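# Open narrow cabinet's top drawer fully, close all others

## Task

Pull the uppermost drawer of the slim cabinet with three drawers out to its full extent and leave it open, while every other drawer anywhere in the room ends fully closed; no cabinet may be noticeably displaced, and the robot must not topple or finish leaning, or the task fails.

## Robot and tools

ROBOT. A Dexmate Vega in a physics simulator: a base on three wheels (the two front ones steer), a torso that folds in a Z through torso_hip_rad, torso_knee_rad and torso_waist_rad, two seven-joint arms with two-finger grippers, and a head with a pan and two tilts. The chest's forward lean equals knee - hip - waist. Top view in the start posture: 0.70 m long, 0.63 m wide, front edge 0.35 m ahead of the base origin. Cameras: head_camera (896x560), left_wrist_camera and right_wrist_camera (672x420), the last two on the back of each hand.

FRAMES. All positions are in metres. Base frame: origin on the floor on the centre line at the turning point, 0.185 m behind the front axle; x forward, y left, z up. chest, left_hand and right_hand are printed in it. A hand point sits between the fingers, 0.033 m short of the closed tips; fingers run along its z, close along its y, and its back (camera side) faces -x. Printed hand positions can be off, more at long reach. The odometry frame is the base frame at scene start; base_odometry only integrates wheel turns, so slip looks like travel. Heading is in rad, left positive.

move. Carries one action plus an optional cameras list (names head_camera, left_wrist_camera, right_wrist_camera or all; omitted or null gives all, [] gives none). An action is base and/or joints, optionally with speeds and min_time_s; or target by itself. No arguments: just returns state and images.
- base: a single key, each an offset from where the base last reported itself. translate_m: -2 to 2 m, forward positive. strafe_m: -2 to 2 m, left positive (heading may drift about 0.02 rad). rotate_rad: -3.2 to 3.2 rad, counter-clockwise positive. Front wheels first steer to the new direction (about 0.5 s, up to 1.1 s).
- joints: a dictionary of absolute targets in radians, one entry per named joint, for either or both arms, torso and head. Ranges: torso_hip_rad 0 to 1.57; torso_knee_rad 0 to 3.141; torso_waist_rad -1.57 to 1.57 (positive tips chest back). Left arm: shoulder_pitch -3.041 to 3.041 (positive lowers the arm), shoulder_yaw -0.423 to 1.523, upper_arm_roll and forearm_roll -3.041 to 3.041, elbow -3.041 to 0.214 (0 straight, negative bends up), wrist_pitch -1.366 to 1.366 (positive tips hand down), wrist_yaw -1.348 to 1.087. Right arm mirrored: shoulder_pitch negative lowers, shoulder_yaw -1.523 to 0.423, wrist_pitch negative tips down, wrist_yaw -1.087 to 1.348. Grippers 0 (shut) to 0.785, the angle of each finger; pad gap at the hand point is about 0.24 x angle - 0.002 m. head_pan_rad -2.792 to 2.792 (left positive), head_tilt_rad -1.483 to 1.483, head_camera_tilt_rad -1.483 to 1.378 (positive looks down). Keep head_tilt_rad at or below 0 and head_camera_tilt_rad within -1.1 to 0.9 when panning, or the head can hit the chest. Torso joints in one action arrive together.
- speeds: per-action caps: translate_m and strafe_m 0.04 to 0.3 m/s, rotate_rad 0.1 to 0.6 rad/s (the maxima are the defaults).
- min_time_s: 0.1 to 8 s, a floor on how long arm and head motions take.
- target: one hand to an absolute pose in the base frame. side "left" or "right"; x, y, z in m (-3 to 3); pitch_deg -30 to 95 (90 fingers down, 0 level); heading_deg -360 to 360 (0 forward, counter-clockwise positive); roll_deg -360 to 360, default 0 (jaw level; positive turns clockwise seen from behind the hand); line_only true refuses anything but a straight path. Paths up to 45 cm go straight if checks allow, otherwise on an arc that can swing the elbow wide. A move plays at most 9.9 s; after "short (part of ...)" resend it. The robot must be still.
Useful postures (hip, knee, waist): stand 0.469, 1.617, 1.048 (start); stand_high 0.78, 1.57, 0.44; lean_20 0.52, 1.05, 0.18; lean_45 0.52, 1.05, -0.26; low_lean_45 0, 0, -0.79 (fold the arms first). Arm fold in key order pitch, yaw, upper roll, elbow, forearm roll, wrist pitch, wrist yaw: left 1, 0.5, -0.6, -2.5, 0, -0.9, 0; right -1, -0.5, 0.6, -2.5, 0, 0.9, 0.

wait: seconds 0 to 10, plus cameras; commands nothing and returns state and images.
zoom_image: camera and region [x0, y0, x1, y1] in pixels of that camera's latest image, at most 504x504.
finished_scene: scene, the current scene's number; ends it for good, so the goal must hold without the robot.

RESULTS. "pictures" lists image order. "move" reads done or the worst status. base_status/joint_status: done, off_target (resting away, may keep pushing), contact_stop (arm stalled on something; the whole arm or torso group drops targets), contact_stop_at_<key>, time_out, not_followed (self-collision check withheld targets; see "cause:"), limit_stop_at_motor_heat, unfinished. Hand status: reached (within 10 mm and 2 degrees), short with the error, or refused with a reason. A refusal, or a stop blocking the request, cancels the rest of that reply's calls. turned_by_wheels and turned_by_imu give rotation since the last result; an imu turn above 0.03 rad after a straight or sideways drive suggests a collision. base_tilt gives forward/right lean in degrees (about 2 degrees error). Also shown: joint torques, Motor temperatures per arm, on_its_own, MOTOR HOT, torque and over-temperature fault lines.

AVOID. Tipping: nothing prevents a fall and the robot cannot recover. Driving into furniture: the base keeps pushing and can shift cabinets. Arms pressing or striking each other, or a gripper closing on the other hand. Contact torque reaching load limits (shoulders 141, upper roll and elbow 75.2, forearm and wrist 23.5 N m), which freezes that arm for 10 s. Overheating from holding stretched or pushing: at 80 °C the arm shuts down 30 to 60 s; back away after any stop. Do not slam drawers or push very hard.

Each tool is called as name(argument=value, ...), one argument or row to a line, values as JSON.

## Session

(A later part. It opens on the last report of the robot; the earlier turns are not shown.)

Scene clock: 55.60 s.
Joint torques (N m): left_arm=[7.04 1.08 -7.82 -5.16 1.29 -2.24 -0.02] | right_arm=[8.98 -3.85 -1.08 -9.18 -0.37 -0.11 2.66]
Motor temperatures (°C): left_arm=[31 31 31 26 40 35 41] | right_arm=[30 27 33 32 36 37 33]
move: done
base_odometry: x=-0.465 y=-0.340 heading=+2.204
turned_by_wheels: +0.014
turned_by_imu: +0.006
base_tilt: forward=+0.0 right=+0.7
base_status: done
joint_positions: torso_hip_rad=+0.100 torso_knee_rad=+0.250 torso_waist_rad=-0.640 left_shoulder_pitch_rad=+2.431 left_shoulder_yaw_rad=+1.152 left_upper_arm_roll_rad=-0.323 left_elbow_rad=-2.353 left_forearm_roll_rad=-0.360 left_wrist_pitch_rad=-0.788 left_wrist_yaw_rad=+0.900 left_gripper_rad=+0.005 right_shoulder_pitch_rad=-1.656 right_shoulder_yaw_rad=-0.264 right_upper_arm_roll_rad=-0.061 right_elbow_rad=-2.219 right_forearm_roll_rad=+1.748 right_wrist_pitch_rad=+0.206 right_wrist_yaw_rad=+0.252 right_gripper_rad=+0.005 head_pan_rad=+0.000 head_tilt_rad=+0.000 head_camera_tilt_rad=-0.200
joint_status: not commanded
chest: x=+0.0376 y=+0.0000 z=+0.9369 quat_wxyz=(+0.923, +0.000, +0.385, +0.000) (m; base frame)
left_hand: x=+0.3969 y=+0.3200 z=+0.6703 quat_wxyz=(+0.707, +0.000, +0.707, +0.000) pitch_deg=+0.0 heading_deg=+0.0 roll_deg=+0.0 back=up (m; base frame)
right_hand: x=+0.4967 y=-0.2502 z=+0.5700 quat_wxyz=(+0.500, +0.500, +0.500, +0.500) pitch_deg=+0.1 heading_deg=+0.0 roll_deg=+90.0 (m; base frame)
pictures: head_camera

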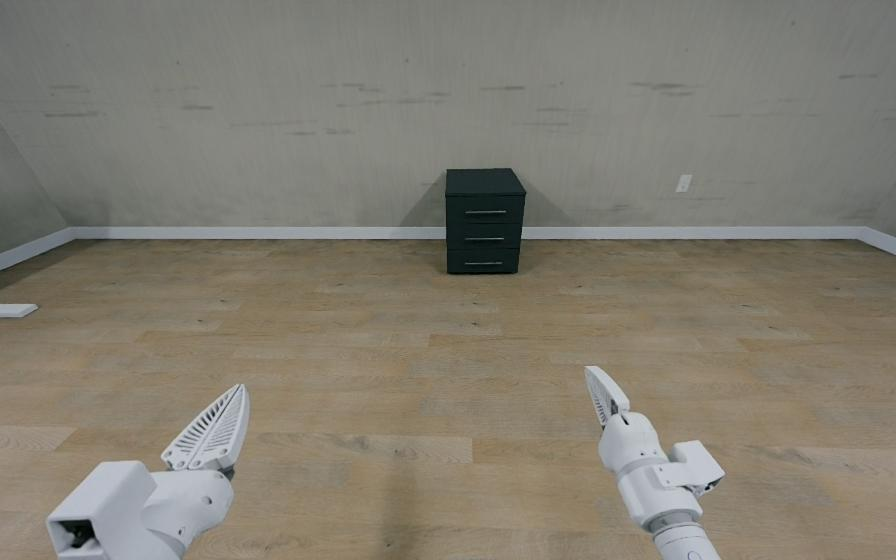

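move(
  base={"rotate_rad": 0.012},
  cameras=[],
)

move(
  base={"translate_m": 0.75},
  cameras=["head_camera", "right_wrist_camera"],
)

Scene clock: 57.60 s.
Joint torques (N m): left_arm=[6.56 0.52 -8.07 -4.7 1.13 -2.72 0.15] | right_arm=[9.33 -3.14 -0.56 -8.01 -0.35 -0.76 2.61]
Motor temperatures (°C): left_arm=[31 31 31 26 40 35 41] | right_arm=[30 27 33 32 36 37 33]
move: done
base_odometry: x=-0.465 y=-0.340 heading=+2.216
turned_by_wheels: +0.012
turned_by_imu: +0.012
base_tilt: forward=+0.0 right=+0.7
base_status: done
joint_positions: torso_hip_rad=+0.100 torso_knee_rad=+0.250 torso_waist_rad=-0.640 left_shoulder_pitch_rad=+2.431 left_shoulder_yaw_rad=+1.152 left_upper_arm_roll_rad=-0.323 left_elbow_rad=-2.353 left_forearm_roll_rad=-0.360 left_wrist_pitch_rad=-0.788 left_wrist_yaw_rad=+0.900 left_gripper_rad=+0.005 right_shoulder_pitch_rad=-1.656 right_shoulder_yaw_rad=-0.264 right_upper_arm_roll_rad=-0.061 right_elbow_rad=-2.219 right_forearm_roll_rad=+1.748 right_wrist_pitch_rad=+0.206 right_wrist_yaw_rad=+0.252 right_gripper_rad=+0.005 head_pan_rad=+0.000 head_tilt_rad=+0.000 head_camera_tilt_rad=-0.200
joint_status: not commanded
chest: x=+0.0376 y=+0.0000 z=+0.9369 quat_wxyz=(+0.923, +0.000, +0.385, +0.000) (m; base frame)
left_hand: x=+0.3969 y=+0.3200 z=+0.6703 quat_wxyz=(+0.707, +0.000, +0.707, +0.000) pitch_deg=+0.0 heading_deg=+0.0 roll_deg=+0.0 back=up (m; base frame)
right_hand: x=+0.4967 y=-0.2502 z=+0.5700 quat_wxyz=(+0.500, +0.500, +0.500, +0.500) pitch_deg=+0.1 heading_deg=+0.0 roll_deg=+90.0 (m; base frame)
pictures: none
No camera images: "cameras" was empty.

Scene clock: 61.90 s.
Joint torques (N m): left_arm=[6.65 1.01 -7.57 -4.67 0.9 -3.05 0.15] | right_arm=[9.97 -2.62 -1.05 -7.84 -0.35 -0.01 2.56]
Motor temperatures (°C): left_arm=[31 31 31 26 40 35 41] | right_arm=[30 27 33 32 36 36 33]
move: done
base_odometry: x=-0.916 y=+0.260 heading=+2.215
turned_by_wheels: -0.001
turned_by_imu: -0.002
base_tilt: forward=+0.0 right=+0.7
base_status: done
joint_positions: torso_hip_rad=+0.100 torso_knee_rad=+0.250 torso_waist_rad=-0.640 left_shoulder_pitch_rad=+2.431 left_shoulder_yaw_rad=+1.152 left_upper_arm_roll_rad=-0.323 left_elbow_rad=-2.353 left_forearm_roll_rad=-0.360 left_wrist_pitch_rad=-0.788 left_wrist_yaw_rad=+0.900 left_gripper_rad=+0.005 right_shoulder_pitch_rad=-1.656 right_shoulder_yaw_rad=-0.264 right_upper_arm_roll_rad=-0.061 right_elbow_rad=-2.219 right_forearm_roll_rad=+1.748 right_wrist_pitch_rad=+0.206 right_wrist_yaw_rad=+0.252 right_gripper_rad=+0.005 head_pan_rad=+0.000 head_tilt_rad=+0.000 head_camera_tilt_rad=-0.200
joint_status: not commanded
chest: x=+0.0376 y=+0.0000 z=+0.9369 quat_wxyz=(+0.923, +0.000, +0.385, +0.000) (m; base frame)
left_hand: x=+0.3969 y=+0.3200 z=+0.6702 quat_wxyz=(+0.707, +0.000, +0.707, +0.000) pitch_deg=+0.0 heading_deg=+0.0 roll_deg=+0.0 back=up (m; base frame)
right_hand: x=+0.4967 y=-0.2502 z=+0.5700 quat_wxyz=(+0.500, +0.500, +0.500, +0.500) pitch_deg=+0.1 heading_deg=+0.0 roll_deg=+90.0 (m; base frame)
pictures: head_camera, right_wrist_camera

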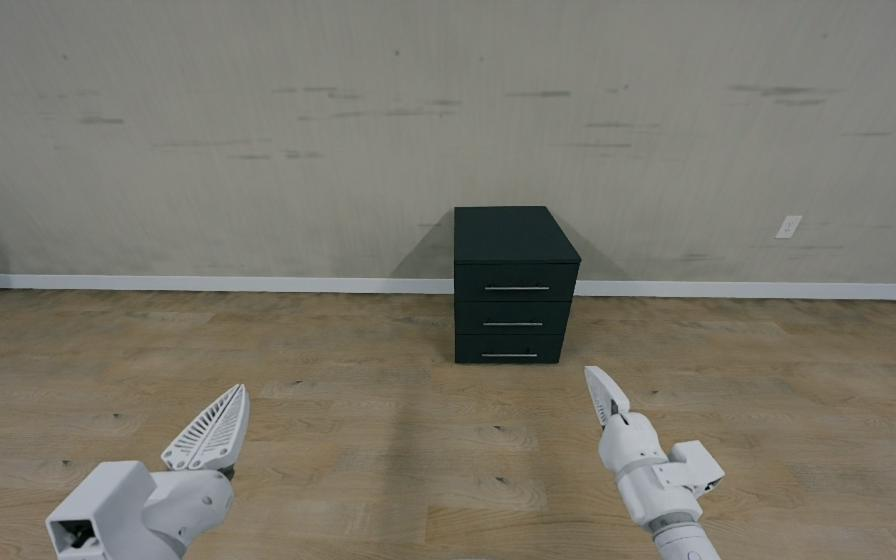

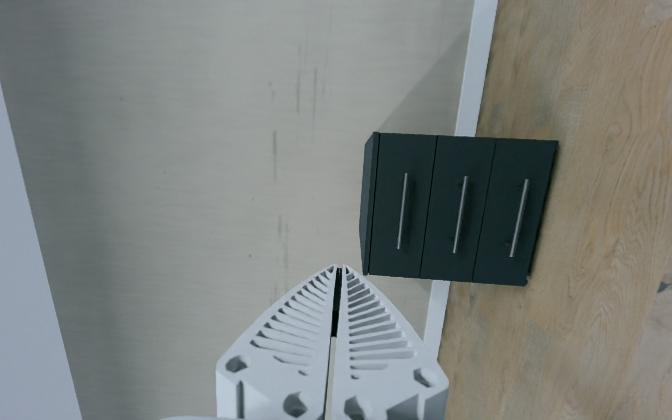

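move(
  target={"side": "right", "x": 0.62, "y": -0.19, "z": 0.42, "pitch_deg": 0, "heading_deg": 0, "roll_deg": 90},
  cameras=[],
)

move(
  joints={"right_gripper_rad": 0.3},
  cameras=["head_camera", "right_wrist_camera"],
)

Scene clock: 63.37 s.
Joint torques (N m): left_arm=[6.06 1.61 -8.05 -3.87 1.12 -2.61 0.16] | right_arm=[9.06 -3.92 -0.94 -8.65 -0.23 0.44 2.7]
Motor temperatures (°C): left_arm=[31 31 31 26 40 35 41] | right_arm=[30 27 33 32 36 36 33]
move: refused
base_odometry: x=-0.916 y=+0.260 heading=+2.215
turned_by_wheels: +0.000
turned_by_imu: +0.000
base_tilt: forward=+0.1 right=+0.7
base_status: not commanded
joint_positions: torso_hip_rad=+0.100 torso_knee_rad=+0.250 torso_waist_rad=-0.640 left_shoulder_pitch_rad=+2.431 left_shoulder_yaw_rad=+1.152 left_upper_arm_roll_rad=-0.323 left_elbow_rad=-2.353 left_forearm_roll_rad=-0.360 left_wrist_pitch_rad=-0.788 left_wrist_yaw_rad=+0.900 left_gripper_rad=+0.005 right_shoulder_pitch_rad=-1.656 right_shoulder_yaw_rad=-0.264 right_upper_arm_roll_rad=-0.061 right_elbow_rad=-2.219 right_forearm_roll_rad=+1.748 right_wrist_pitch_rad=+0.206 right_wrist_yaw_rad=+0.252 right_gripper_rad=+0.005 head_pan_rad=+0.000 head_tilt_rad=+0.000 head_camera_tilt_rad=-0.200
joint_status: not commanded
chest: x=+0.0376 y=+0.0000 z=+0.9369 quat_wxyz=(+0.923, +0.000, +0.385, +0.000) (m; base frame)
left_hand: x=+0.3969 y=+0.3200 z=+0.6702 quat_wxyz=(+0.707, +0.000, +0.707, +0.000) pitch_deg=+0.0 heading_deg=+0.0 roll_deg=+0.0 back=up (m; base frame)
right_hand: x=+0.4967 y=-0.2502 z=+0.5700 quat_wxyz=(+0.500, +0.500, +0.500, +0.500) pitch_deg=+0.1 heading_deg=+0.0 roll_deg=+90.0 (m; base frame)
right_hand_status: refused: the best posture that gets there brings the right wrist within 1.0 cm of the base (limit 2.6). Nothing moved.
pictures: none
No camera images: "cameras" was empty.

not run: a stop came earlier in this reply.

move(
  target={"side": "right", "x": 0.72, "y": -0.19, "z": 0.42, "pitch_deg": 0, "heading_deg": 0, "roll_deg": 90},
  cameras=["head_camera", "right_wrist_camera"],
)

Scene clock: 69.00 s.
Joint torques (N m): left_arm=[5.81 1.54 -8.28 -5.11 1.34 -2.48 0.06] | right_arm=[26.74 0.08 -2.12 -5.26 -0.12 -0.13 2.79]
Motor temperatures (°C): left_arm=[31 31 31 26 40 35 41] | right_arm=[30 27 33 32 36 36 33]
move: done
base_odometry: x=-0.916 y=+0.260 heading=+2.215
turned_by_wheels: +0.000
turned_by_imu: +0.000
base_tilt: forward=+0.1 right=+0.7
base_status: not commanded
joint_positions: torso_hip_rad=+0.100 torso_knee_rad=+0.250 torso_waist_rad=-0.640 left_shoulder_pitch_rad=+2.431 left_shoulder_yaw_rad=+1.152 left_upper_arm_roll_rad=-0.323 left_elbow_rad=-2.353 left_forearm_roll_rad=-0.360 left_wrist_pitch_rad=-0.788 left_wrist_yaw_rad=+0.900 left_gripper_rad=+0.005 right_shoulder_pitch_rad=-0.756 right_shoulder_yaw_rad=-0.058 right_upper_arm_roll_rad=-0.241 right_elbow_rad=-1.043 right_forearm_roll_rad=+1.744 right_wrist_pitch_rad=+0.178 right_wrist_yaw_rad=+0.525 right_gripper_rad=+0.005 head_pan_rad=+0.000 head_tilt_rad=+0.000 head_camera_tilt_rad=-0.200
joint_status: not commanded
chest: x=+0.0376 y=+0.0000 z=+0.9369 quat_wxyz=(+0.923, +0.000, +0.385, +0.000) (m; base frame)
left_hand: x=+0.3969 y=+0.3200 z=+0.6702 quat_wxyz=(+0.707, +0.000, +0.707, +0.000) pitch_deg=+0.0 heading_deg=+0.0 roll_deg=+0.0 back=up (m; base frame)
right_hand: x=+0.7194 y=-0.1904 z=+0.4198 quat_wxyz=(+0.500, +0.500, +0.500, +0.500) pitch_deg=+0.0 heading_deg=+0.0 roll_deg=+90.0 (m; base frame)
right_hand_status: reached (straight line, planned for 4.1 s): 1 mm and 0.0 deg off.
pictures: head_camera, right_wrist_camera

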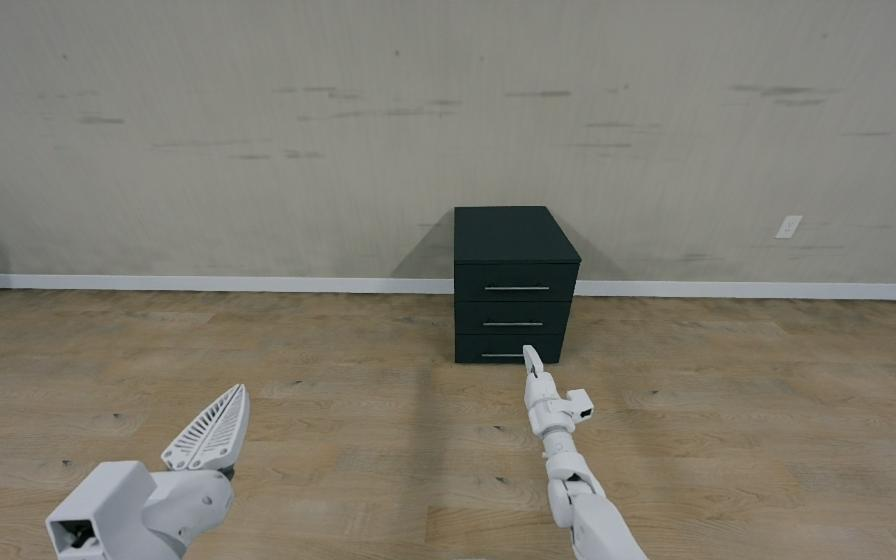

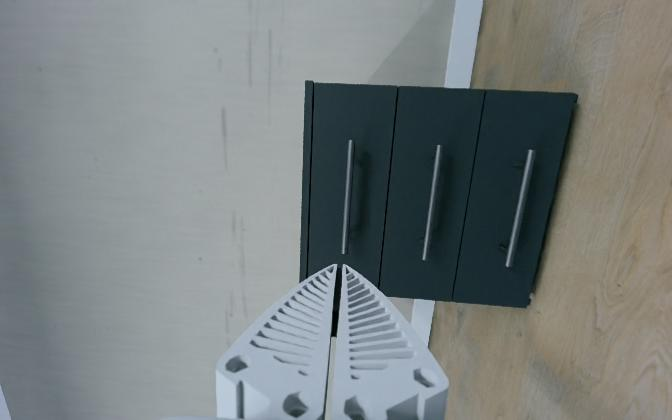

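move(
  target={"side": "right", "x": 0.72, "y": -0.20, "z": 0.405, "pitch_deg": 0, "heading_deg": 0, "roll_deg": 90},
  cameras=[],
)

move(
  base={"translate_m": 0.18},
  joints={"right_gripper_rad": 0.35},
  cameras=["head_camera", "right_wrist_camera"],
)

Scene clock: 72.03 s.
Joint torques (N m): left_arm=[5.43 0.04 -8.26 -4.03 1.12 -2.09 0.03] | right_arm=[25.38 -2.75 5.22 -4.01 -0.17 0.08 2.8]
Motor temperatures (°C): left_arm=[31 31 31 26 40 35 41] | right_arm=[30 27 33 32 36 36 33]
move: done
base_odometry: x=-0.916 y=+0.260 heading=+2.215
turned_by_wheels: +0.000
turned_by_imu: +0.000
base_tilt: forward=+0.0 right=+0.7
base_status: not commanded
joint_positions: torso_hip_rad=+0.100 torso_knee_rad=+0.250 torso_waist_rad=-0.640 left_shoulder_pitch_rad=+2.431 left_shoulder_yaw_rad=+1.152 left_upper_arm_roll_rad=-0.323 left_elbow_rad=-2.353 left_forearm_roll_rad=-0.360 left_wrist_pitch_rad=-0.788 left_wrist_yaw_rad=+0.900 left_gripper_rad=+0.005 right_shoulder_pitch_rad=-0.714 right_shoulder_yaw_rad=-0.061 right_upper_arm_roll_rad=-0.234 right_elbow_rad=-0.933 right_forearm_roll_rad=+1.760 right_wrist_pitch_rad=+0.150 right_wrist_yaw_rad=+0.592 right_gripper_rad=+0.005 head_pan_rad=+0.000 head_tilt_rad=+0.000 head_camera_tilt_rad=-0.200
joint_status: not commanded
chest: x=+0.0376 y=+0.0000 z=+0.9369 quat_wxyz=(+0.923, +0.000, +0.385, +0.000) (m; base frame)
left_hand: x=+0.3969 y=+0.3200 z=+0.6702 quat_wxyz=(+0.707, +0.000, +0.707, +0.000) pitch_deg=+0.0 heading_deg=+0.0 roll_deg=+0.0 back=up (m; base frame)
right_hand: x=+0.7197 y=-0.1994 z=+0.4051 quat_wxyz=(+0.500, +0.500, +0.500, +0.500) pitch_deg=+0.0 heading_deg=+0.0 roll_deg=+90.0 (m; base frame)
right_hand_status: reached (straight line, planned for 0.7 s): 1 mm and 0.0 deg off.
pictures: none
No camera images: "cameras" was empty.

Scene clock: 74.10 s.
Joint torques (N m): left_arm=[6.05 -1.09 -8.66 -4.73 1.31 -2.03 0.14] | right_arm=[25.59 -3.01 5.25 -4.18 0.01 0.2 2.7]
Motor temperatures (°C): left_arm=[31 31 31 26 40 35 41] | right_arm=[30 27 33 32 36 36 33]
move: done
base_odometry: x=-1.024 y=+0.403 heading=+2.215
turned_by_wheels: -0.001
turned_by_imu: -0.001
base_tilt: forward=+0.1 right=+0.7
base_status: done
joint_positions: torso_hip_rad=+0.100 torso_knee_rad=+0.250 torso_waist_rad=-0.640 left_shoulder_pitch_rad=+2.431 left_shoulder_yaw_rad=+1.152 left_upper_arm_roll_rad=-0.323 left_elbow_rad=-2.353 left_forearm_roll_rad=-0.360 left_wrist_pitch_rad=-0.788 left_wrist_yaw_rad=+0.900 left_gripper_rad=+0.005 right_shoulder_pitch_rad=-0.713 right_shoulder_yaw_rad=-0.061 right_upper_arm_roll_rad=-0.234 right_elbow_rad=-0.929 right_forearm_roll_rad=+1.761 right_wrist_pitch_rad=+0.149 right_wrist_yaw_rad=+0.594 right_gripper_rad=+0.350 head_pan_rad=+0.000 head_tilt_rad=+0.000 head_camera_tilt_rad=-0.200
joint_status: all done
chest: x=+0.0376 y=+0.0000 z=+0.9369 quat_wxyz=(+0.923, +0.000, +0.385, +0.000) (m; base frame)
left_hand: x=+0.3969 y=+0.3200 z=+0.6702 quat_wxyz=(+0.707, +0.000, +0.707, +0.000) pitch_deg=+0.0 heading_deg=+0.0 roll_deg=+0.0 back=up (m; base frame)
right_hand: x=+0.7197 y=-0.1998 z=+0.4046 quat_wxyz=(+0.500, +0.500, +0.500, +0.500) pitch_deg=+0.0 heading_deg=+0.0 roll_deg=-90.0 (m; base frame)
pictures: head_camera, right_wrist_camera

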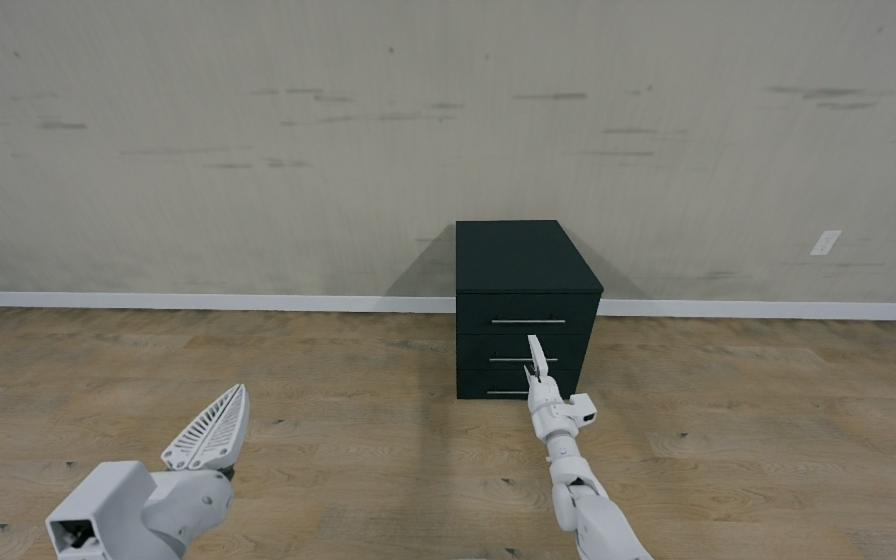

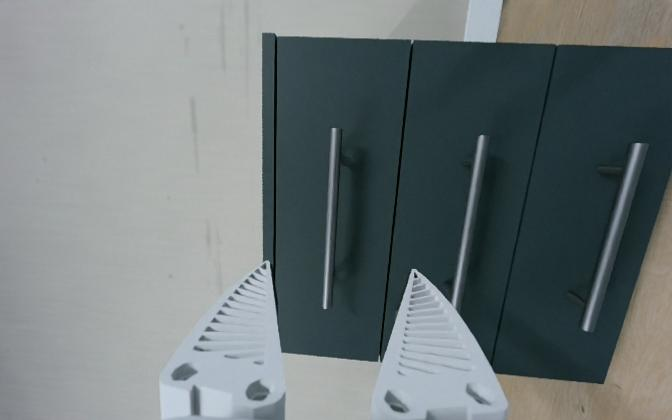

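move(
  target={"side": "right", "x": 0.72, "y": -0.20, "z": 0.415, "pitch_deg": 0, "heading_deg": 0, "roll_deg": 90},
  cameras=[],
)

move(
  base={"translate_m": 0.09},
  speeds={"translate_m": 0.1},
  cameras=["head_camera", "right_wrist_camera"],
)

Scene clock: 76.30 s.
Joint torques (N m): left_arm=[5.93 0.34 -7.92 -3.81 1.28 -2.59 0.15] | right_arm=[5.91 -3.36 5.27 -8.49 -0.67 0.41 1.81]
Motor temperatures (°C): left_arm=[31 31 31 26 40 35 41] | right_arm=[30 27 33 32 36 36 33]
move: done
base_odometry: x=-1.024 y=+0.403 heading=+2.215
turned_by_wheels: +0.000
turned_by_imu: +0.000
base_tilt: forward=+0.1 right=+0.7
base_status: not commanded
joint_positions: torso_hip_rad=+0.100 torso_knee_rad=+0.250 torso_waist_rad=-0.640 left_shoulder_pitch_rad=+2.431 left_shoulder_yaw_rad=+1.152 left_upper_arm_roll_rad=-0.323 left_elbow_rad=-2.353 left_forearm_roll_rad=-0.360 left_wrist_pitch_rad=-0.788 left_wrist_yaw_rad=+0.900 left_gripper_rad=+0.005 right_shoulder_pitch_rad=-0.742 right_shoulder_yaw_rad=-0.070 right_upper_arm_roll_rad=-0.233 right_elbow_rad=-1.005 right_forearm_roll_rad=+1.756 right_wrist_pitch_rad=+0.157 right_wrist_yaw_rad=+0.549 right_gripper_rad=+0.350 head_pan_rad=+0.000 head_tilt_rad=+0.000 head_camera_tilt_rad=-0.200
joint_status: not commanded
chest: x=+0.0376 y=+0.0000 z=+0.9369 quat_wxyz=(+0.923, +0.000, +0.385, +0.000) (m; base frame)
left_hand: x=+0.3969 y=+0.3200 z=+0.6702 quat_wxyz=(+0.707, +0.000, +0.707, +0.000) pitch_deg=+0.0 heading_deg=+0.0 roll_deg=+0.0 back=up (m; base frame)
right_hand: x=+0.7201 y=-0.1997 z=+0.4145 quat_wxyz=(+0.500, +0.500, +0.500, +0.500) pitch_deg=+0.0 heading_deg=+0.0 roll_deg=-90.0 (m; base frame)
right_hand_status: reached (straight line, planned for 0.6 s): 1 mm and 0.0 deg off.
pictures: none
No camera images: "cameras" was empty.

Scene clock: 77.93 s.
Joint torques (N m): left_arm=[5.71 0.99 -8.22 -5.12 1.31 -2.51 0.09] | right_arm=[6.12 -2.46 5.13 -7.92 -0.53 0.77 1.88]
Motor temperatures (°C): left_arm=[31 31 31 26 40 35 41] | right_arm=[30 27 33 32 36 36 33]
move: done
base_odometry: x=-1.078 y=+0.475 heading=+2.214
turned_by_wheels: -0.001
turned_by_imu: -0.001
base_tilt: forward=+0.0 right=+0.8
base_status: done
joint_positions: torso_hip_rad=+0.100 torso_knee_rad=+0.250 torso_waist_rad=-0.640 left_shoulder_pitch_rad=+2.431 left_shoulder_yaw_rad=+1.152 left_upper_arm_roll_rad=-0.323 left_elbow_rad=-2.353 left_forearm_roll_rad=-0.360 left_wrist_pitch_rad=-0.788 left_wrist_yaw_rad=+0.900 left_gripper_rad=+0.005 right_shoulder_pitch_rad=-0.743 right_shoulder_yaw_rad=-0.070 right_upper_arm_roll_rad=-0.233 right_elbow_rad=-1.009 right_forearm_roll_rad=+1.756 right_wrist_pitch_rad=+0.158 right_wrist_yaw_rad=+0.547 right_gripper_rad=+0.350 head_pan_rad=+0.000 head_tilt_rad=+0.000 head_camera_tilt_rad=-0.200
joint_status: not commanded
chest: x=+0.0376 y=+0.0000 z=+0.9369 quat_wxyz=(+0.923, +0.000, +0.385, +0.000) (m; base frame)
left_hand: x=+0.3969 y=+0.3200 z=+0.6702 quat_wxyz=(+0.707, +0.000, +0.707, +0.000) pitch_deg=+0.0 heading_deg=+0.0 roll_deg=+0.0 back=up (m; base frame)
right_hand: x=+0.7201 y=-0.1997 z=+0.4150 quat_wxyz=(+0.500, +0.500, +0.500, +0.500) pitch_deg=+0.0 heading_deg=+0.0 roll_deg=-90.0 (m; base frame)
pictures: head_camera, right_wrist_camera

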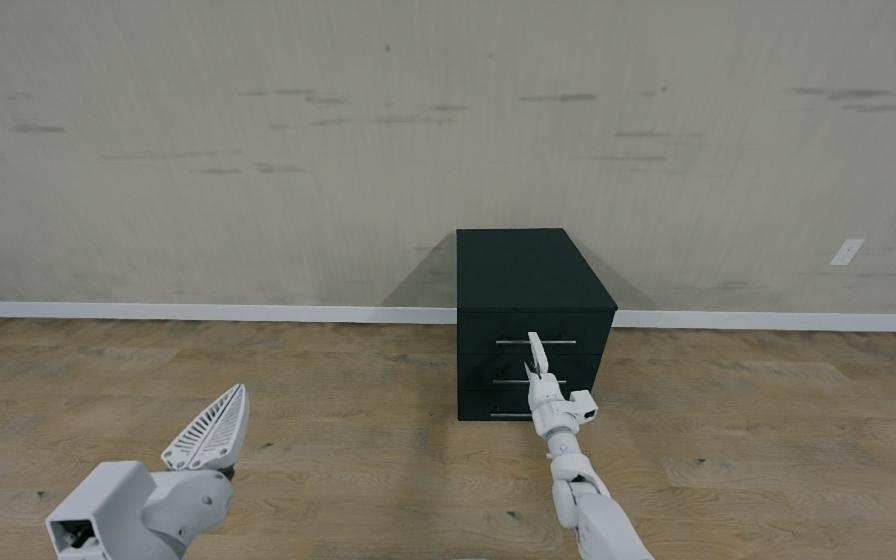

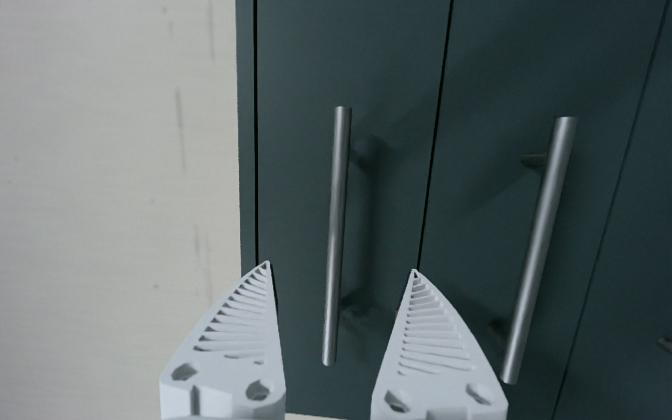

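move(
  base={"translate_m": 0.028},
  speeds={"translate_m": 0.05},
  cameras=["right_wrist_camera"],
)

Scene clock: 79.57 s.
Joint torques (N m): left_arm=[5.22 1.05 -8.41 -3.53 0.92 -3.07 0.07] | right_arm=[5.18 -2.73 4.85 -7.53 -0.57 0.55 2]
Motor temperatures (°C): left_arm=[31 31 31 26 40 35 41] | right_arm=[30 27 33 32 36 36 33]
move: done
base_odometry: x=-1.095 y=+0.498 heading=+2.213
turned_by_wheels: -0.001
turned_by_imu: -0.001
base_tilt: forward=+0.1 right=+0.7
base_status: done
joint_positions: torso_hip_rad=+0.100 torso_knee_rad=+0.250 torso_waist_rad=-0.640 left_shoulder_pitch_rad=+2.431 left_shoulder_yaw_rad=+1.152 left_upper_arm_roll_rad=-0.323 left_elbow_rad=-2.353 left_forearm_roll_rad=-0.360 left_wrist_pitch_rad=-0.788 left_wrist_yaw_rad=+0.900 left_gripper_rad=+0.005 right_shoulder_pitch_rad=-0.743 right_shoulder_yaw_rad=-0.070 right_upper_arm_roll_rad=-0.233 right_elbow_rad=-1.009 right_forearm_roll_rad=+1.756 right_wrist_pitch_rad=+0.158 right_wrist_yaw_rad=+0.547 right_gripper_rad=+0.350 head_pan_rad=+0.000 head_tilt_rad=+0.000 head_camera_tilt_rad=-0.200
joint_status: not commanded
chest: x=+0.0376 y=+0.0000 z=+0.9369 quat_wxyz=(+0.923, +0.000, +0.385, +0.000) (m; base frame)
left_hand: x=+0.3969 y=+0.3200 z=+0.6702 quat_wxyz=(+0.707, +0.000, +0.707, +0.000) pitch_deg=+0.0 heading_deg=+0.0 roll_deg=+0.0 back=up (m; base frame)
right_hand: x=+0.7201 y=-0.1998 z=+0.4150 quat_wxyz=(+0.500, +0.500, +0.500, +0.500) pitch_deg=+0.0 heading_deg=+0.0 roll_deg=-90.0 (m; base frame)
pictures: right_wrist_camera

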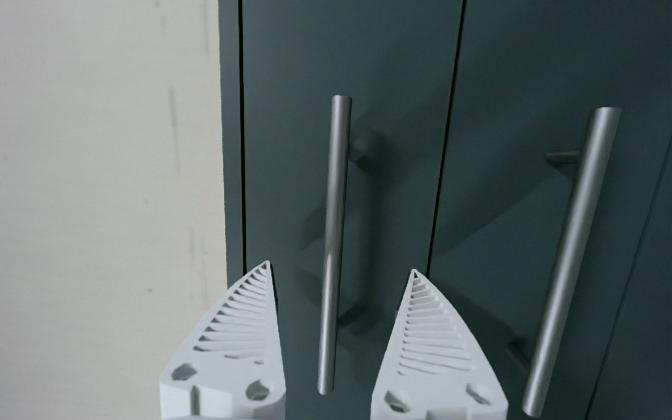

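move(
  joints={"right_gripper_rad": 0.0},
  cameras=["right_wrist_camera", "head_camera"],
)

Scene clock: 80.67 s.
Joint torques (N m): left_arm=[4.78 0.33 -8.25 -4.61 1.25 -2.39 0.26] | right_arm=[5.48 -3.03 4.85 -3.29 -0.19 0.53 -0.57]
Motor temperatures (°C): left_arm=[31 31 31 26 40 35 41] | right_arm=[30 27 33 32 36 36 33]
move: done
base_odometry: x=-1.095 y=+0.498 heading=+2.213
turned_by_wheels: +0.000
turned_by_imu: +0.000
base_tilt: forward=+0.1 right=+0.7
base_status: not commanded
joint_positions: torso_hip_rad=+0.100 torso_knee_rad=+0.250 torso_waist_rad=-0.640 left_shoulder_pitch_rad=+2.431 left_shoulder_yaw_rad=+1.152 left_upper_arm_roll_rad=-0.323 left_elbow_rad=-2.353 left_forearm_roll_rad=-0.360 left_wrist_pitch_rad=-0.788 left_wrist_yaw_rad=+0.900 left_gripper_rad=+0.005 right_shoulder_pitch_rad=-0.743 right_shoulder_yaw_rad=-0.070 right_upper_arm_roll_rad=-0.233 right_elbow_rad=-1.009 right_forearm_roll_rad=+1.756 right_wrist_pitch_rad=+0.158 right_wrist_yaw_rad=+0.548 right_gripper_rad=+0.000 head_pan_rad=+0.000 head_tilt_rad=+0.000 head_camera_tilt_rad=-0.200
joint_status: all done
chest: x=+0.0376 y=+0.0000 z=+0.9369 quat_wxyz=(+0.923, +0.000, +0.385, +0.000) (m; base frame)
left_hand: x=+0.3969 y=+0.3200 z=+0.6703 quat_wxyz=(+0.707, +0.000, +0.707, +0.000) pitch_deg=+0.0 heading_deg=+0.0 roll_deg=+0.0 back=up (m; base frame)
right_hand: x=+0.7201 y=-0.1997 z=+0.4155 quat_wxyz=(+0.500, +0.500, +0.500, +0.500) pitch_deg=-0.1 heading_deg=+0.0 roll_deg=-90.0 (m; base frame)
pictures: head_camera, right_wrist_camera

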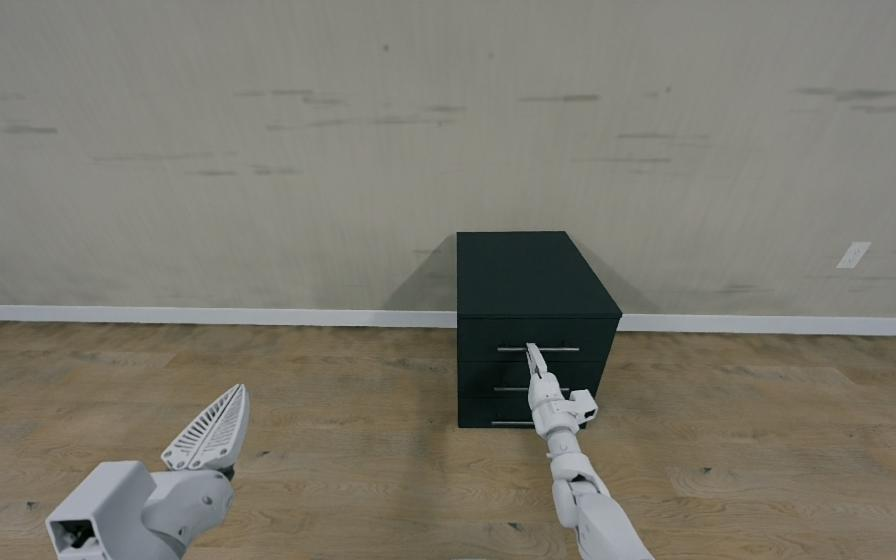

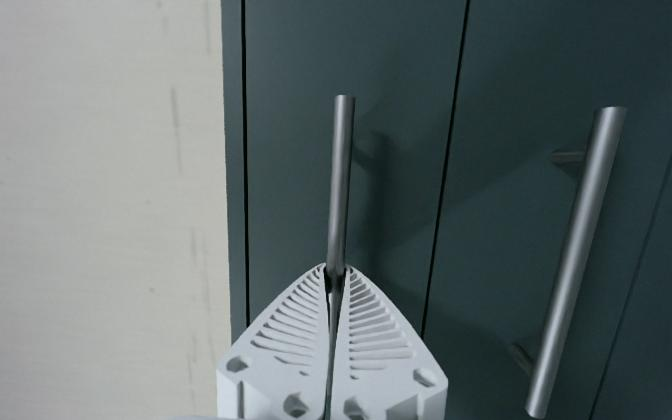

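move(
  base={"translate_m": -0.1},
  speeds={"translate_m": 0.06},
  cameras=["right_wrist_camera", "head_camera"],
)

Scene clock: 83.03 s.
Joint torques (N m): left_arm=[6.75 -0.29 -7.92 -4.92 1.32 -2.48 0.51] | right_arm=[6.07 -2.02 4.6 -1.75 0.26 0.97 -0.53]
Motor temperatures (°C): left_arm=[31 31 31 26 40 35 41] | right_arm=[30 27 33 32 36 36 33]
move: done
base_odometry: x=-1.035 y=+0.418 heading=+2.213
turned_by_wheels: +0.000
turned_by_imu: +0.001
base_tilt: forward=+0.0 right=+0.8
base_status: done
joint_positions: torso_hip_rad=+0.100 torso_knee_rad=+0.250 torso_waist_rad=-0.640 left_shoulder_pitch_rad=+2.431 left_shoulder_yaw_rad=+1.152 left_upper_arm_roll_rad=-0.323 left_elbow_rad=-2.353 left_forearm_roll_rad=-0.360 left_wrist_pitch_rad=-0.788 left_wrist_yaw_rad=+0.900 left_gripper_rad=+0.005 right_shoulder_pitch_rad=-0.743 right_shoulder_yaw_rad=-0.070 right_upper_arm_roll_rad=-0.233 right_elbow_rad=-1.009 right_forearm_roll_rad=+1.756 right_wrist_pitch_rad=+0.157 right_wrist_yaw_rad=+0.548 right_gripper_rad=+0.000 head_pan_rad=+0.000 head_tilt_rad=+0.000 head_camera_tilt_rad=-0.200
joint_status: not commanded
chest: x=+0.0375 y=+0.0000 z=+0.9369 quat_wxyz=(+0.923, +0.000, +0.385, +0.000) (m; base frame)
left_hand: x=+0.3968 y=+0.3200 z=+0.6703 quat_wxyz=(+0.707, +0.000, +0.707, +0.000) pitch_deg=+0.0 heading_deg=+0.0 roll_deg=+0.0 back=up (m; base frame)
right_hand: x=+0.7202 y=-0.1996 z=+0.4157 quat_wxyz=(+0.500, +0.500, +0.500, +0.500) pitch_deg=-0.1 heading_deg=+0.0 roll_deg=-90.0 (m; base frame)
pictures: head_camera, right_wrist_camera

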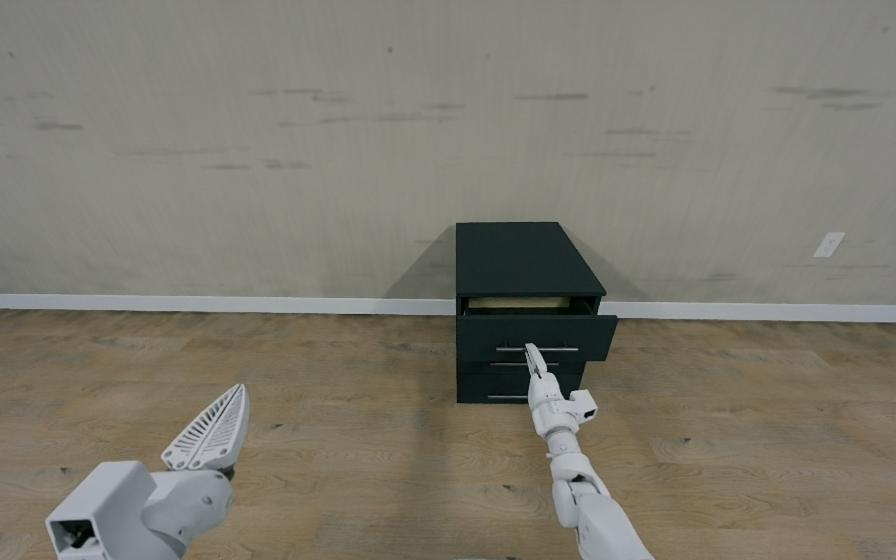

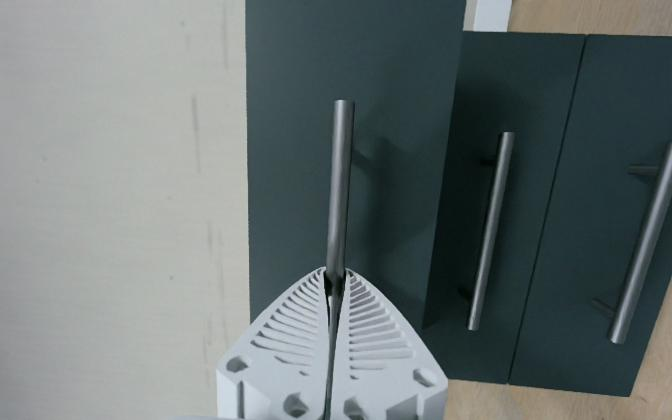

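move(
  base={"translate_m": -0.1},
  speeds={"translate_m": 0.06},
  cameras=["right_wrist_camera"],
)

move(
  base={"translate_m": -0.06},
  speeds={"translate_m": 0.06},
  cameras=["right_wrist_camera", "head_camera"],
)

Scene clock: 85.60 s.
Joint torques (N m): left_arm=[5.59 0.75 -7.87 -4.23 1.26 -0.9 -0.01] | right_arm=[6.19 -2.38 3.99 -2.85 0.58 1.87 -0.68]
Motor temperatures (°C): left_arm=[31 31 31 26 40 35 41] | right_arm=[30 27 33 32 36 36 33]
move: done
base_odometry: x=-0.975 y=+0.338 heading=+2.214
turned_by_wheels: +0.001
turned_by_imu: +0.001
base_tilt: forward=+0.0 right=+0.7
base_status: done
joint_positions: torso_hip_rad=+0.100 torso_knee_rad=+0.250 torso_waist_rad=-0.640 left_shoulder_pitch_rad=+2.431 left_shoulder_yaw_rad=+1.152 left_upper_arm_roll_rad=-0.323 left_elbow_rad=-2.353 left_forearm_roll_rad=-0.360 left_wrist_pitch_rad=-0.788 left_wrist_yaw_rad=+0.900 left_gripper_rad=+0.005 right_shoulder_pitch_rad=-0.743 right_shoulder_yaw_rad=-0.070 right_upper_arm_roll_rad=-0.233 right_elbow_rad=-1.009 right_forearm_roll_rad=+1.756 right_wrist_pitch_rad=+0.157 right_wrist_yaw_rad=+0.548 right_gripper_rad=+0.000 head_pan_rad=+0.000 head_tilt_rad=+0.000 head_camera_tilt_rad=-0.200
joint_status: not commanded
chest: x=+0.0375 y=+0.0000 z=+0.9369 quat_wxyz=(+0.923, +0.000, +0.385, +0.000) (m; base frame)
left_hand: x=+0.3968 y=+0.3200 z=+0.6704 quat_wxyz=(+0.707, +0.000, +0.707, +0.000) pitch_deg=+0.0 heading_deg=+0.0 roll_deg=+0.0 back=up (m; base frame)
right_hand: x=+0.7202 y=-0.1995 z=+0.4157 quat_wxyz=(+0.500, +0.500, +0.500, +0.501) pitch_deg=-0.1 heading_deg=+0.0 roll_deg=-90.0 (m; base frame)
pictures: right_wrist_camera

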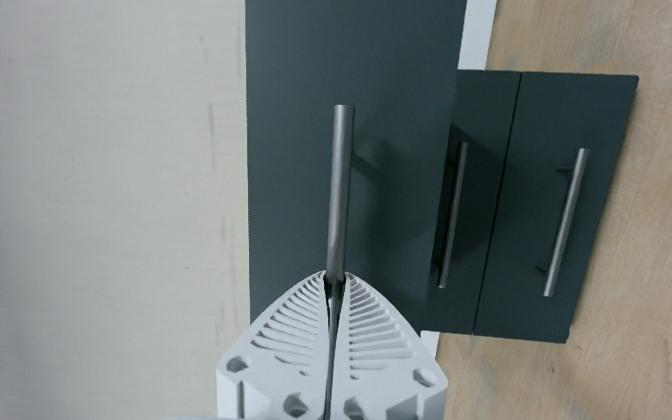

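Scene clock: 87.20 s.
Joint torques (N m): left_arm=[6 0.57 -8.55 -4.92 1.12 -2.24 0.37] | right_arm=[6.1 -3.32 4.5 -3.07 0.97 2.41 -0.58]
Motor temperatures (°C): left_arm=[31 31 31 26 40 35 41] | right_arm=[30 27 33 32 36 36 33]
move: done
base_odometry: x=-0.939 y=+0.290 heading=+2.214
turned_by_wheels: +0.000
turned_by_imu: -0.001
base_tilt: forward=+0.0 right=+0.7
base_status: done
joint_positions: torso_hip_rad=+0.100 torso_knee_rad=+0.250 torso_waist_rad=-0.640 left_shoulder_pitch_rad=+2.431 left_shoulder_yaw_rad=+1.152 left_upper_arm_roll_rad=-0.323 left_elbow_rad=-2.353 left_forearm_roll_rad=-0.360 left_wrist_pitch_rad=-0.788 left_wrist_yaw_rad=+0.900 left_gripper_rad=+0.005 right_shoulder_pitch_rad=-0.743 right_shoulder_yaw_rad=-0.070 right_upper_arm_roll_rad=-0.233 right_elbow_rad=-1.009 right_forearm_roll_rad=+1.756 right_wrist_pitch_rad=+0.157 right_wrist_yaw_rad=+0.548 right_gripper_rad=+0.000 head_pan_rad=+0.000 head_tilt_rad=+0.000 head_camera_tilt_rad=-0.200
joint_status: not commanded
chest: x=+0.0375 y=+0.0000 z=+0.9369 quat_wxyz=(+0.923, +0.000, +0.385, +0.000) (m; base frame)
left_hand: x=+0.3968 y=+0.3200 z=+0.6704 quat_wxyz=(+0.707, +0.000, +0.707, +0.000) pitch_deg=+0.0 heading_deg=+0.0 roll_deg=+0.0 back=up (m; base frame)
right_hand: x=+0.7202 y=-0.1995 z=+0.4157 quat_wxyz=(+0.500, +0.499, +0.500, +0.501) pitch_deg=-0.1 heading_deg=+0.1 roll_deg=-90.0 (m; base frame)
pictures: head_camera, right_wrist_camera

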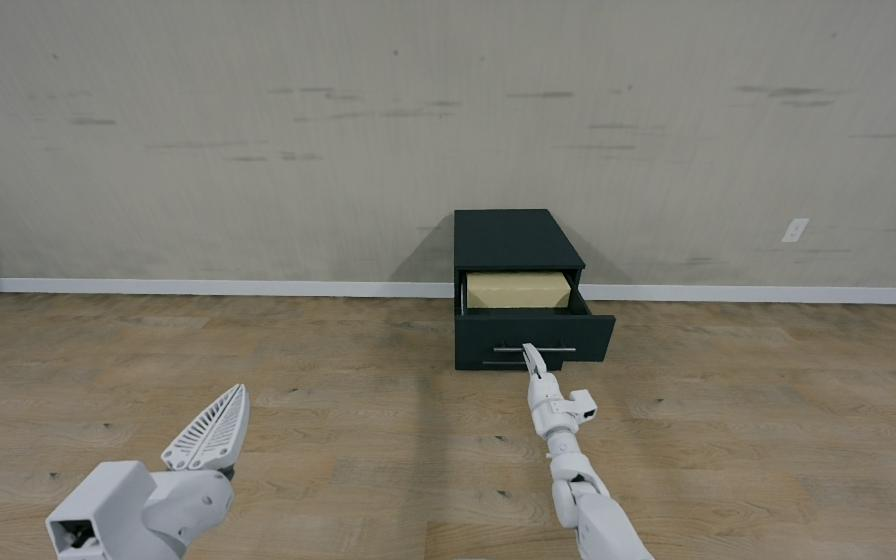

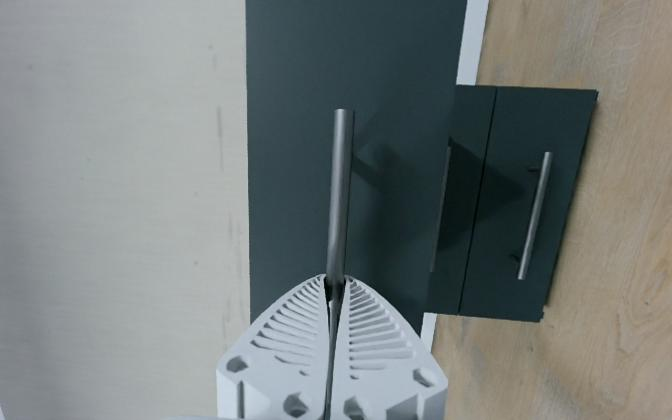

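move(
  base={"translate_m": -0.05},
  speeds={"translate_m": 0.05},
  cameras=["right_wrist_camera"],
)

move(
  base={"translate_m": -0.04},
  speeds={"translate_m": 0.05},
  cameras=["right_wrist_camera"],
)

Scene clock: 89.13 s.
Joint torques (N m): left_arm=[6.04 0.56 -7.74 -5.09 1.31 -1.43 0.21] | right_arm=[5.53 -2.01 4.81 -1.42 1.08 2.52 -0.81]
Motor temperatures (°C): left_arm=[31 31 31 26 40 35 41] | right_arm=[30 27 33 32 36 36 33]
move: done
base_odometry: x=-0.909 y=+0.250 heading=+2.213
turned_by_wheels: -0.001
turned_by_imu: -0.001
base_tilt: forward=+0.0 right=+0.7
base_status: done
joint_positions: torso_hip_rad=+0.100 torso_knee_rad=+0.250 torso_waist_rad=-0.640 left_shoulder_pitch_rad=+2.431 left_shoulder_yaw_rad=+1.152 left_upper_arm_roll_rad=-0.323 left_elbow_rad=-2.353 left_forearm_roll_rad=-0.360 left_wrist_pitch_rad=-0.788 left_wrist_yaw_rad=+0.900 left_gripper_rad=+0.005 right_shoulder_pitch_rad=-0.743 right_shoulder_yaw_rad=-0.070 right_upper_arm_roll_rad=-0.233 right_elbow_rad=-1.009 right_forearm_roll_rad=+1.755 right_wrist_pitch_rad=+0.157 right_wrist_yaw_rad=+0.548 right_gripper_rad=+0.000 head_pan_rad=+0.000 head_tilt_rad=+0.000 head_camera_tilt_rad=-0.200
joint_status: not commanded
chest: x=+0.0375 y=+0.0000 z=+0.9369 quat_wxyz=(+0.923, +0.000, +0.385, +0.000) (m; base frame)
left_hand: x=+0.3968 y=+0.3200 z=+0.6704 quat_wxyz=(+0.707, +0.000, +0.707, +0.000) pitch_deg=+0.0 heading_deg=+0.0 roll_deg=+0.0 back=up (m; base frame)
right_hand: x=+0.7202 y=-0.1994 z=+0.4157 quat_wxyz=(+0.500, +0.499, +0.500, +0.501) pitch_deg=-0.1 heading_deg=+0.1 roll_deg=-90.0 (m; base frame)
pictures: right_wrist_camera

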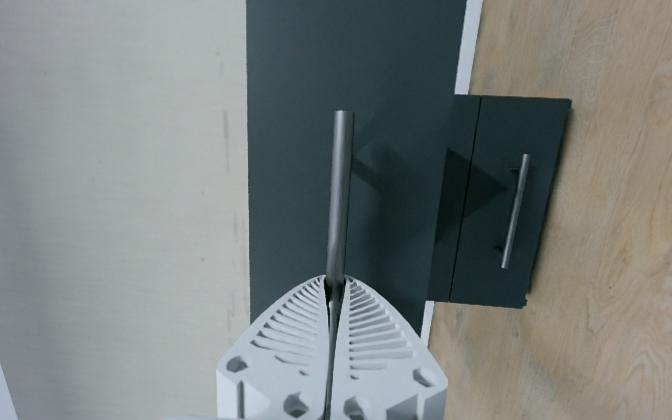

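Scene clock: 90.57 s.
Joint torques (N m): left_arm=[6.5 0.55 -7.91 -3.76 1.1 -1.68 0.22] | right_arm=[5.8 -3.27 4.09 -2.72 1.11 3.93 -0.34]
Motor temperatures (°C): left_arm=[31 31 31 26 40 35 41] | right_arm=[30 27 33 32 36 37 33]
move: done
base_odometry: x=-0.885 y=+0.218 heading=+2.212
turned_by_wheels: -0.001
turned_by_imu: -0.001
base_tilt: forward=+0.1 right=+0.7
base_status: done
joint_positions: torso_hip_rad=+0.100 torso_knee_rad=+0.250 torso_waist_rad=-0.640 left_shoulder_pitch_rad=+2.431 left_shoulder_yaw_rad=+1.152 left_upper_arm_roll_rad=-0.323 left_elbow_rad=-2.353 left_forearm_roll_rad=-0.360 left_wrist_pitch_rad=-0.788 left_wrist_yaw_rad=+0.900 left_gripper_rad=+0.005 right_shoulder_pitch_rad=-0.743 right_shoulder_yaw_rad=-0.070 right_upper_arm_roll_rad=-0.233 right_elbow_rad=-1.009 right_forearm_roll_rad=+1.755 right_wrist_pitch_rad=+0.157 right_wrist_yaw_rad=+0.548 right_gripper_rad=+0.000 head_pan_rad=+0.000 head_tilt_rad=+0.000 head_camera_tilt_rad=-0.200
joint_status: not commanded
chest: x=+0.0375 y=+0.0000 z=+0.9369 quat_wxyz=(+0.923, +0.000, +0.385, +0.000) (m; base frame)
left_hand: x=+0.3968 y=+0.3200 z=+0.6704 quat_wxyz=(+0.707, +0.000, +0.707, +0.000) pitch_deg=+0.0 heading_deg=+0.0 roll_deg=+0.0 back=up (m; base frame)
right_hand: x=+0.7202 y=-0.1994 z=+0.4157 quat_wxyz=(+0.500, +0.499, +0.500, +0.501) pitch_deg=-0.1 heading_deg=+0.1 roll_deg=-90.0 (m; base frame)
pictures: right_wrist_camera

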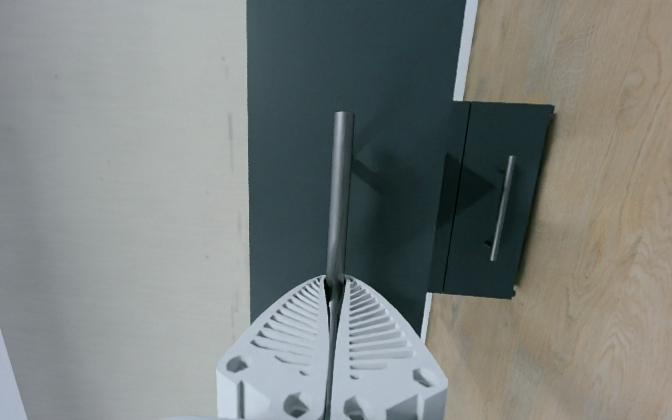

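move(
  base={"translate_m": -0.03},
  speeds={"translate_m": 0.05},
  cameras=["right_wrist_camera"],
)

move(
  base={"translate_m": -0.03},
  speeds={"translate_m": 0.05},
  cameras=["right_wrist_camera", "head_camera"],
)

Scene clock: 92.07 s.
Joint torques (N m): left_arm=[5.3 -0.21 -8.17 -5.78 1.32 -2.1 0.22] | right_arm=[5.93 -3.69 4.95 -1.79 1.03 2.39 -0.43]
Motor temperatures (°C): left_arm=[31 31 31 26 40 35 41] | right_arm=[30 27 33 32 36 37 33]
move: done
base_odometry: x=-0.867 y=+0.194 heading=+2.212
turned_by_wheels: -0.001
turned_by_imu: -0.001
base_tilt: forward=+0.0 right=+0.8
base_status: done
joint_positions: torso_hip_rad=+0.100 torso_knee_rad=+0.250 torso_waist_rad=-0.640 left_shoulder_pitch_rad=+2.431 left_shoulder_yaw_rad=+1.152 left_upper_arm_roll_rad=-0.323 left_elbow_rad=-2.353 left_forearm_roll_rad=-0.360 left_wrist_pitch_rad=-0.788 left_wrist_yaw_rad=+0.900 left_gripper_rad=+0.005 right_shoulder_pitch_rad=-0.743 right_shoulder_yaw_rad=-0.070 right_upper_arm_roll_rad=-0.233 right_elbow_rad=-1.009 right_forearm_roll_rad=+1.756 right_wrist_pitch_rad=+0.157 right_wrist_yaw_rad=+0.548 right_gripper_rad=+0.000 head_pan_rad=+0.000 head_tilt_rad=+0.000 head_camera_tilt_rad=-0.200
joint_status: not commanded
chest: x=+0.0375 y=+0.0000 z=+0.9369 quat_wxyz=(+0.923, +0.000, +0.385, +0.000) (m; base frame)
left_hand: x=+0.3968 y=+0.3200 z=+0.6704 quat_wxyz=(+0.707, +0.000, +0.707, +0.000) pitch_deg=+0.0 heading_deg=+0.0 roll_deg=+0.0 back=up (m; base frame)
right_hand: x=+0.7202 y=-0.1995 z=+0.4157 quat_wxyz=(+0.500, +0.499, +0.500, +0.501) pitch_deg=-0.1 heading_deg=+0.1 roll_deg=-90.0 (m; base frame)
pictures: right_wrist_camera

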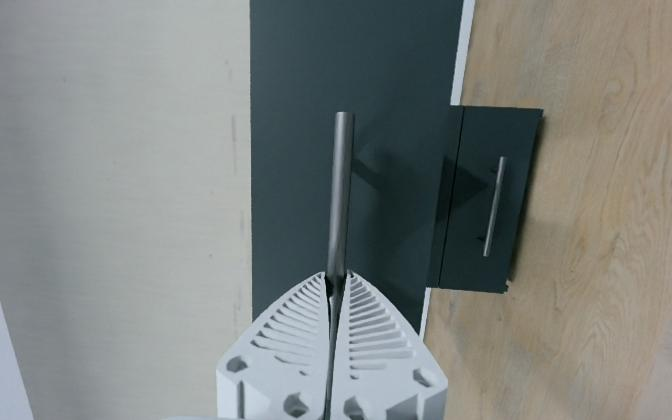

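Scene clock: 93.30 s.
Joint torques (N m): left_arm=[7.04 2.04 -8.48 -3.71 1.32 -1.98 -0.04] | right_arm=[6.14 -2.36 4.08 -3.57 -0.08 0.85 2.01]
Motor temperatures (°C): left_arm=[31 31 31 26 40 36 41] | right_arm=[30 27 33 32 36 37 33]
move: done
base_odometry: x=-0.850 y=+0.169 heading=+2.211
turned_by_wheels: -0.001
turned_by_imu: -0.001
base_tilt: forward=+0.0 right=+0.8
base_status: done
joint_positions: torso_hip_rad=+0.100 torso_knee_rad=+0.250 torso_waist_rad=-0.640 left_shoulder_pitch_rad=+2.431 left_shoulder_yaw_rad=+1.152 left_upper_arm_roll_rad=-0.323 left_elbow_rad=-2.353 left_forearm_roll_rad=-0.360 left_wrist_pitch_rad=-0.788 left_wrist_yaw_rad=+0.900 left_gripper_rad=+0.005 right_shoulder_pitch_rad=-0.743 right_shoulder_yaw_rad=-0.070 right_upper_arm_roll_rad=-0.233 right_elbow_rad=-1.009 right_forearm_roll_rad=+1.756 right_wrist_pitch_rad=+0.158 right_wrist_yaw_rad=+0.547 right_gripper_rad=+0.000 head_pan_rad=+0.000 head_tilt_rad=+0.000 head_camera_tilt_rad=-0.200
joint_status: not commanded
chest: x=+0.0376 y=+0.0000 z=+0.9369 quat_wxyz=(+0.923, +0.000, +0.385, +0.000) (m; base frame)
left_hand: x=+0.3968 y=+0.3200 z=+0.6703 quat_wxyz=(+0.707, +0.000, +0.707, +0.000) pitch_deg=+0.0 heading_deg=+0.0 roll_deg=+0.0 back=up (m; base frame)
right_hand: x=+0.7201 y=-0.1997 z=+0.4152 quat_wxyz=(+0.500, +0.500, +0.500, +0.500) pitch_deg=+0.0 heading_deg=+0.0 roll_deg=-90.0 (m; base frame)
pictures: head_camera, right_wrist_camera

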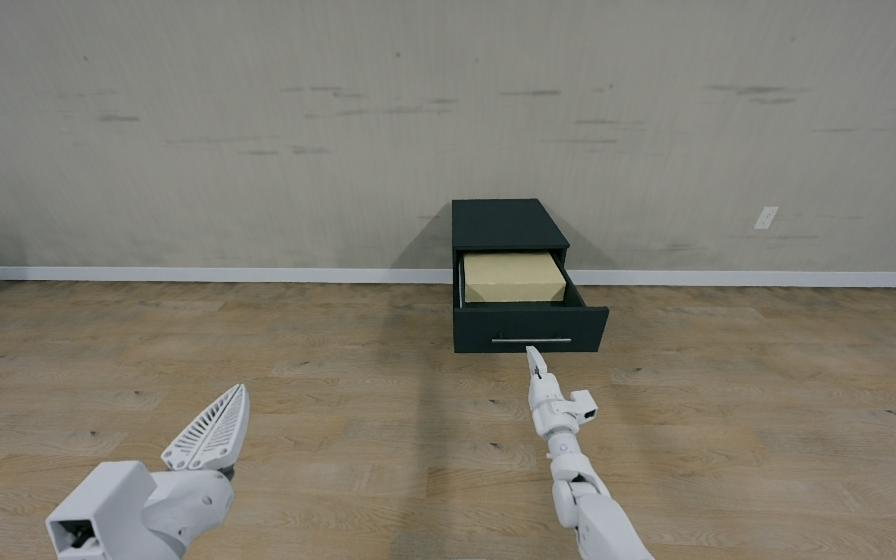

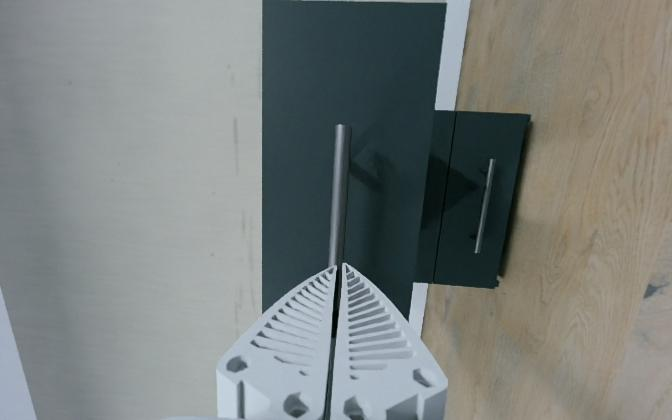

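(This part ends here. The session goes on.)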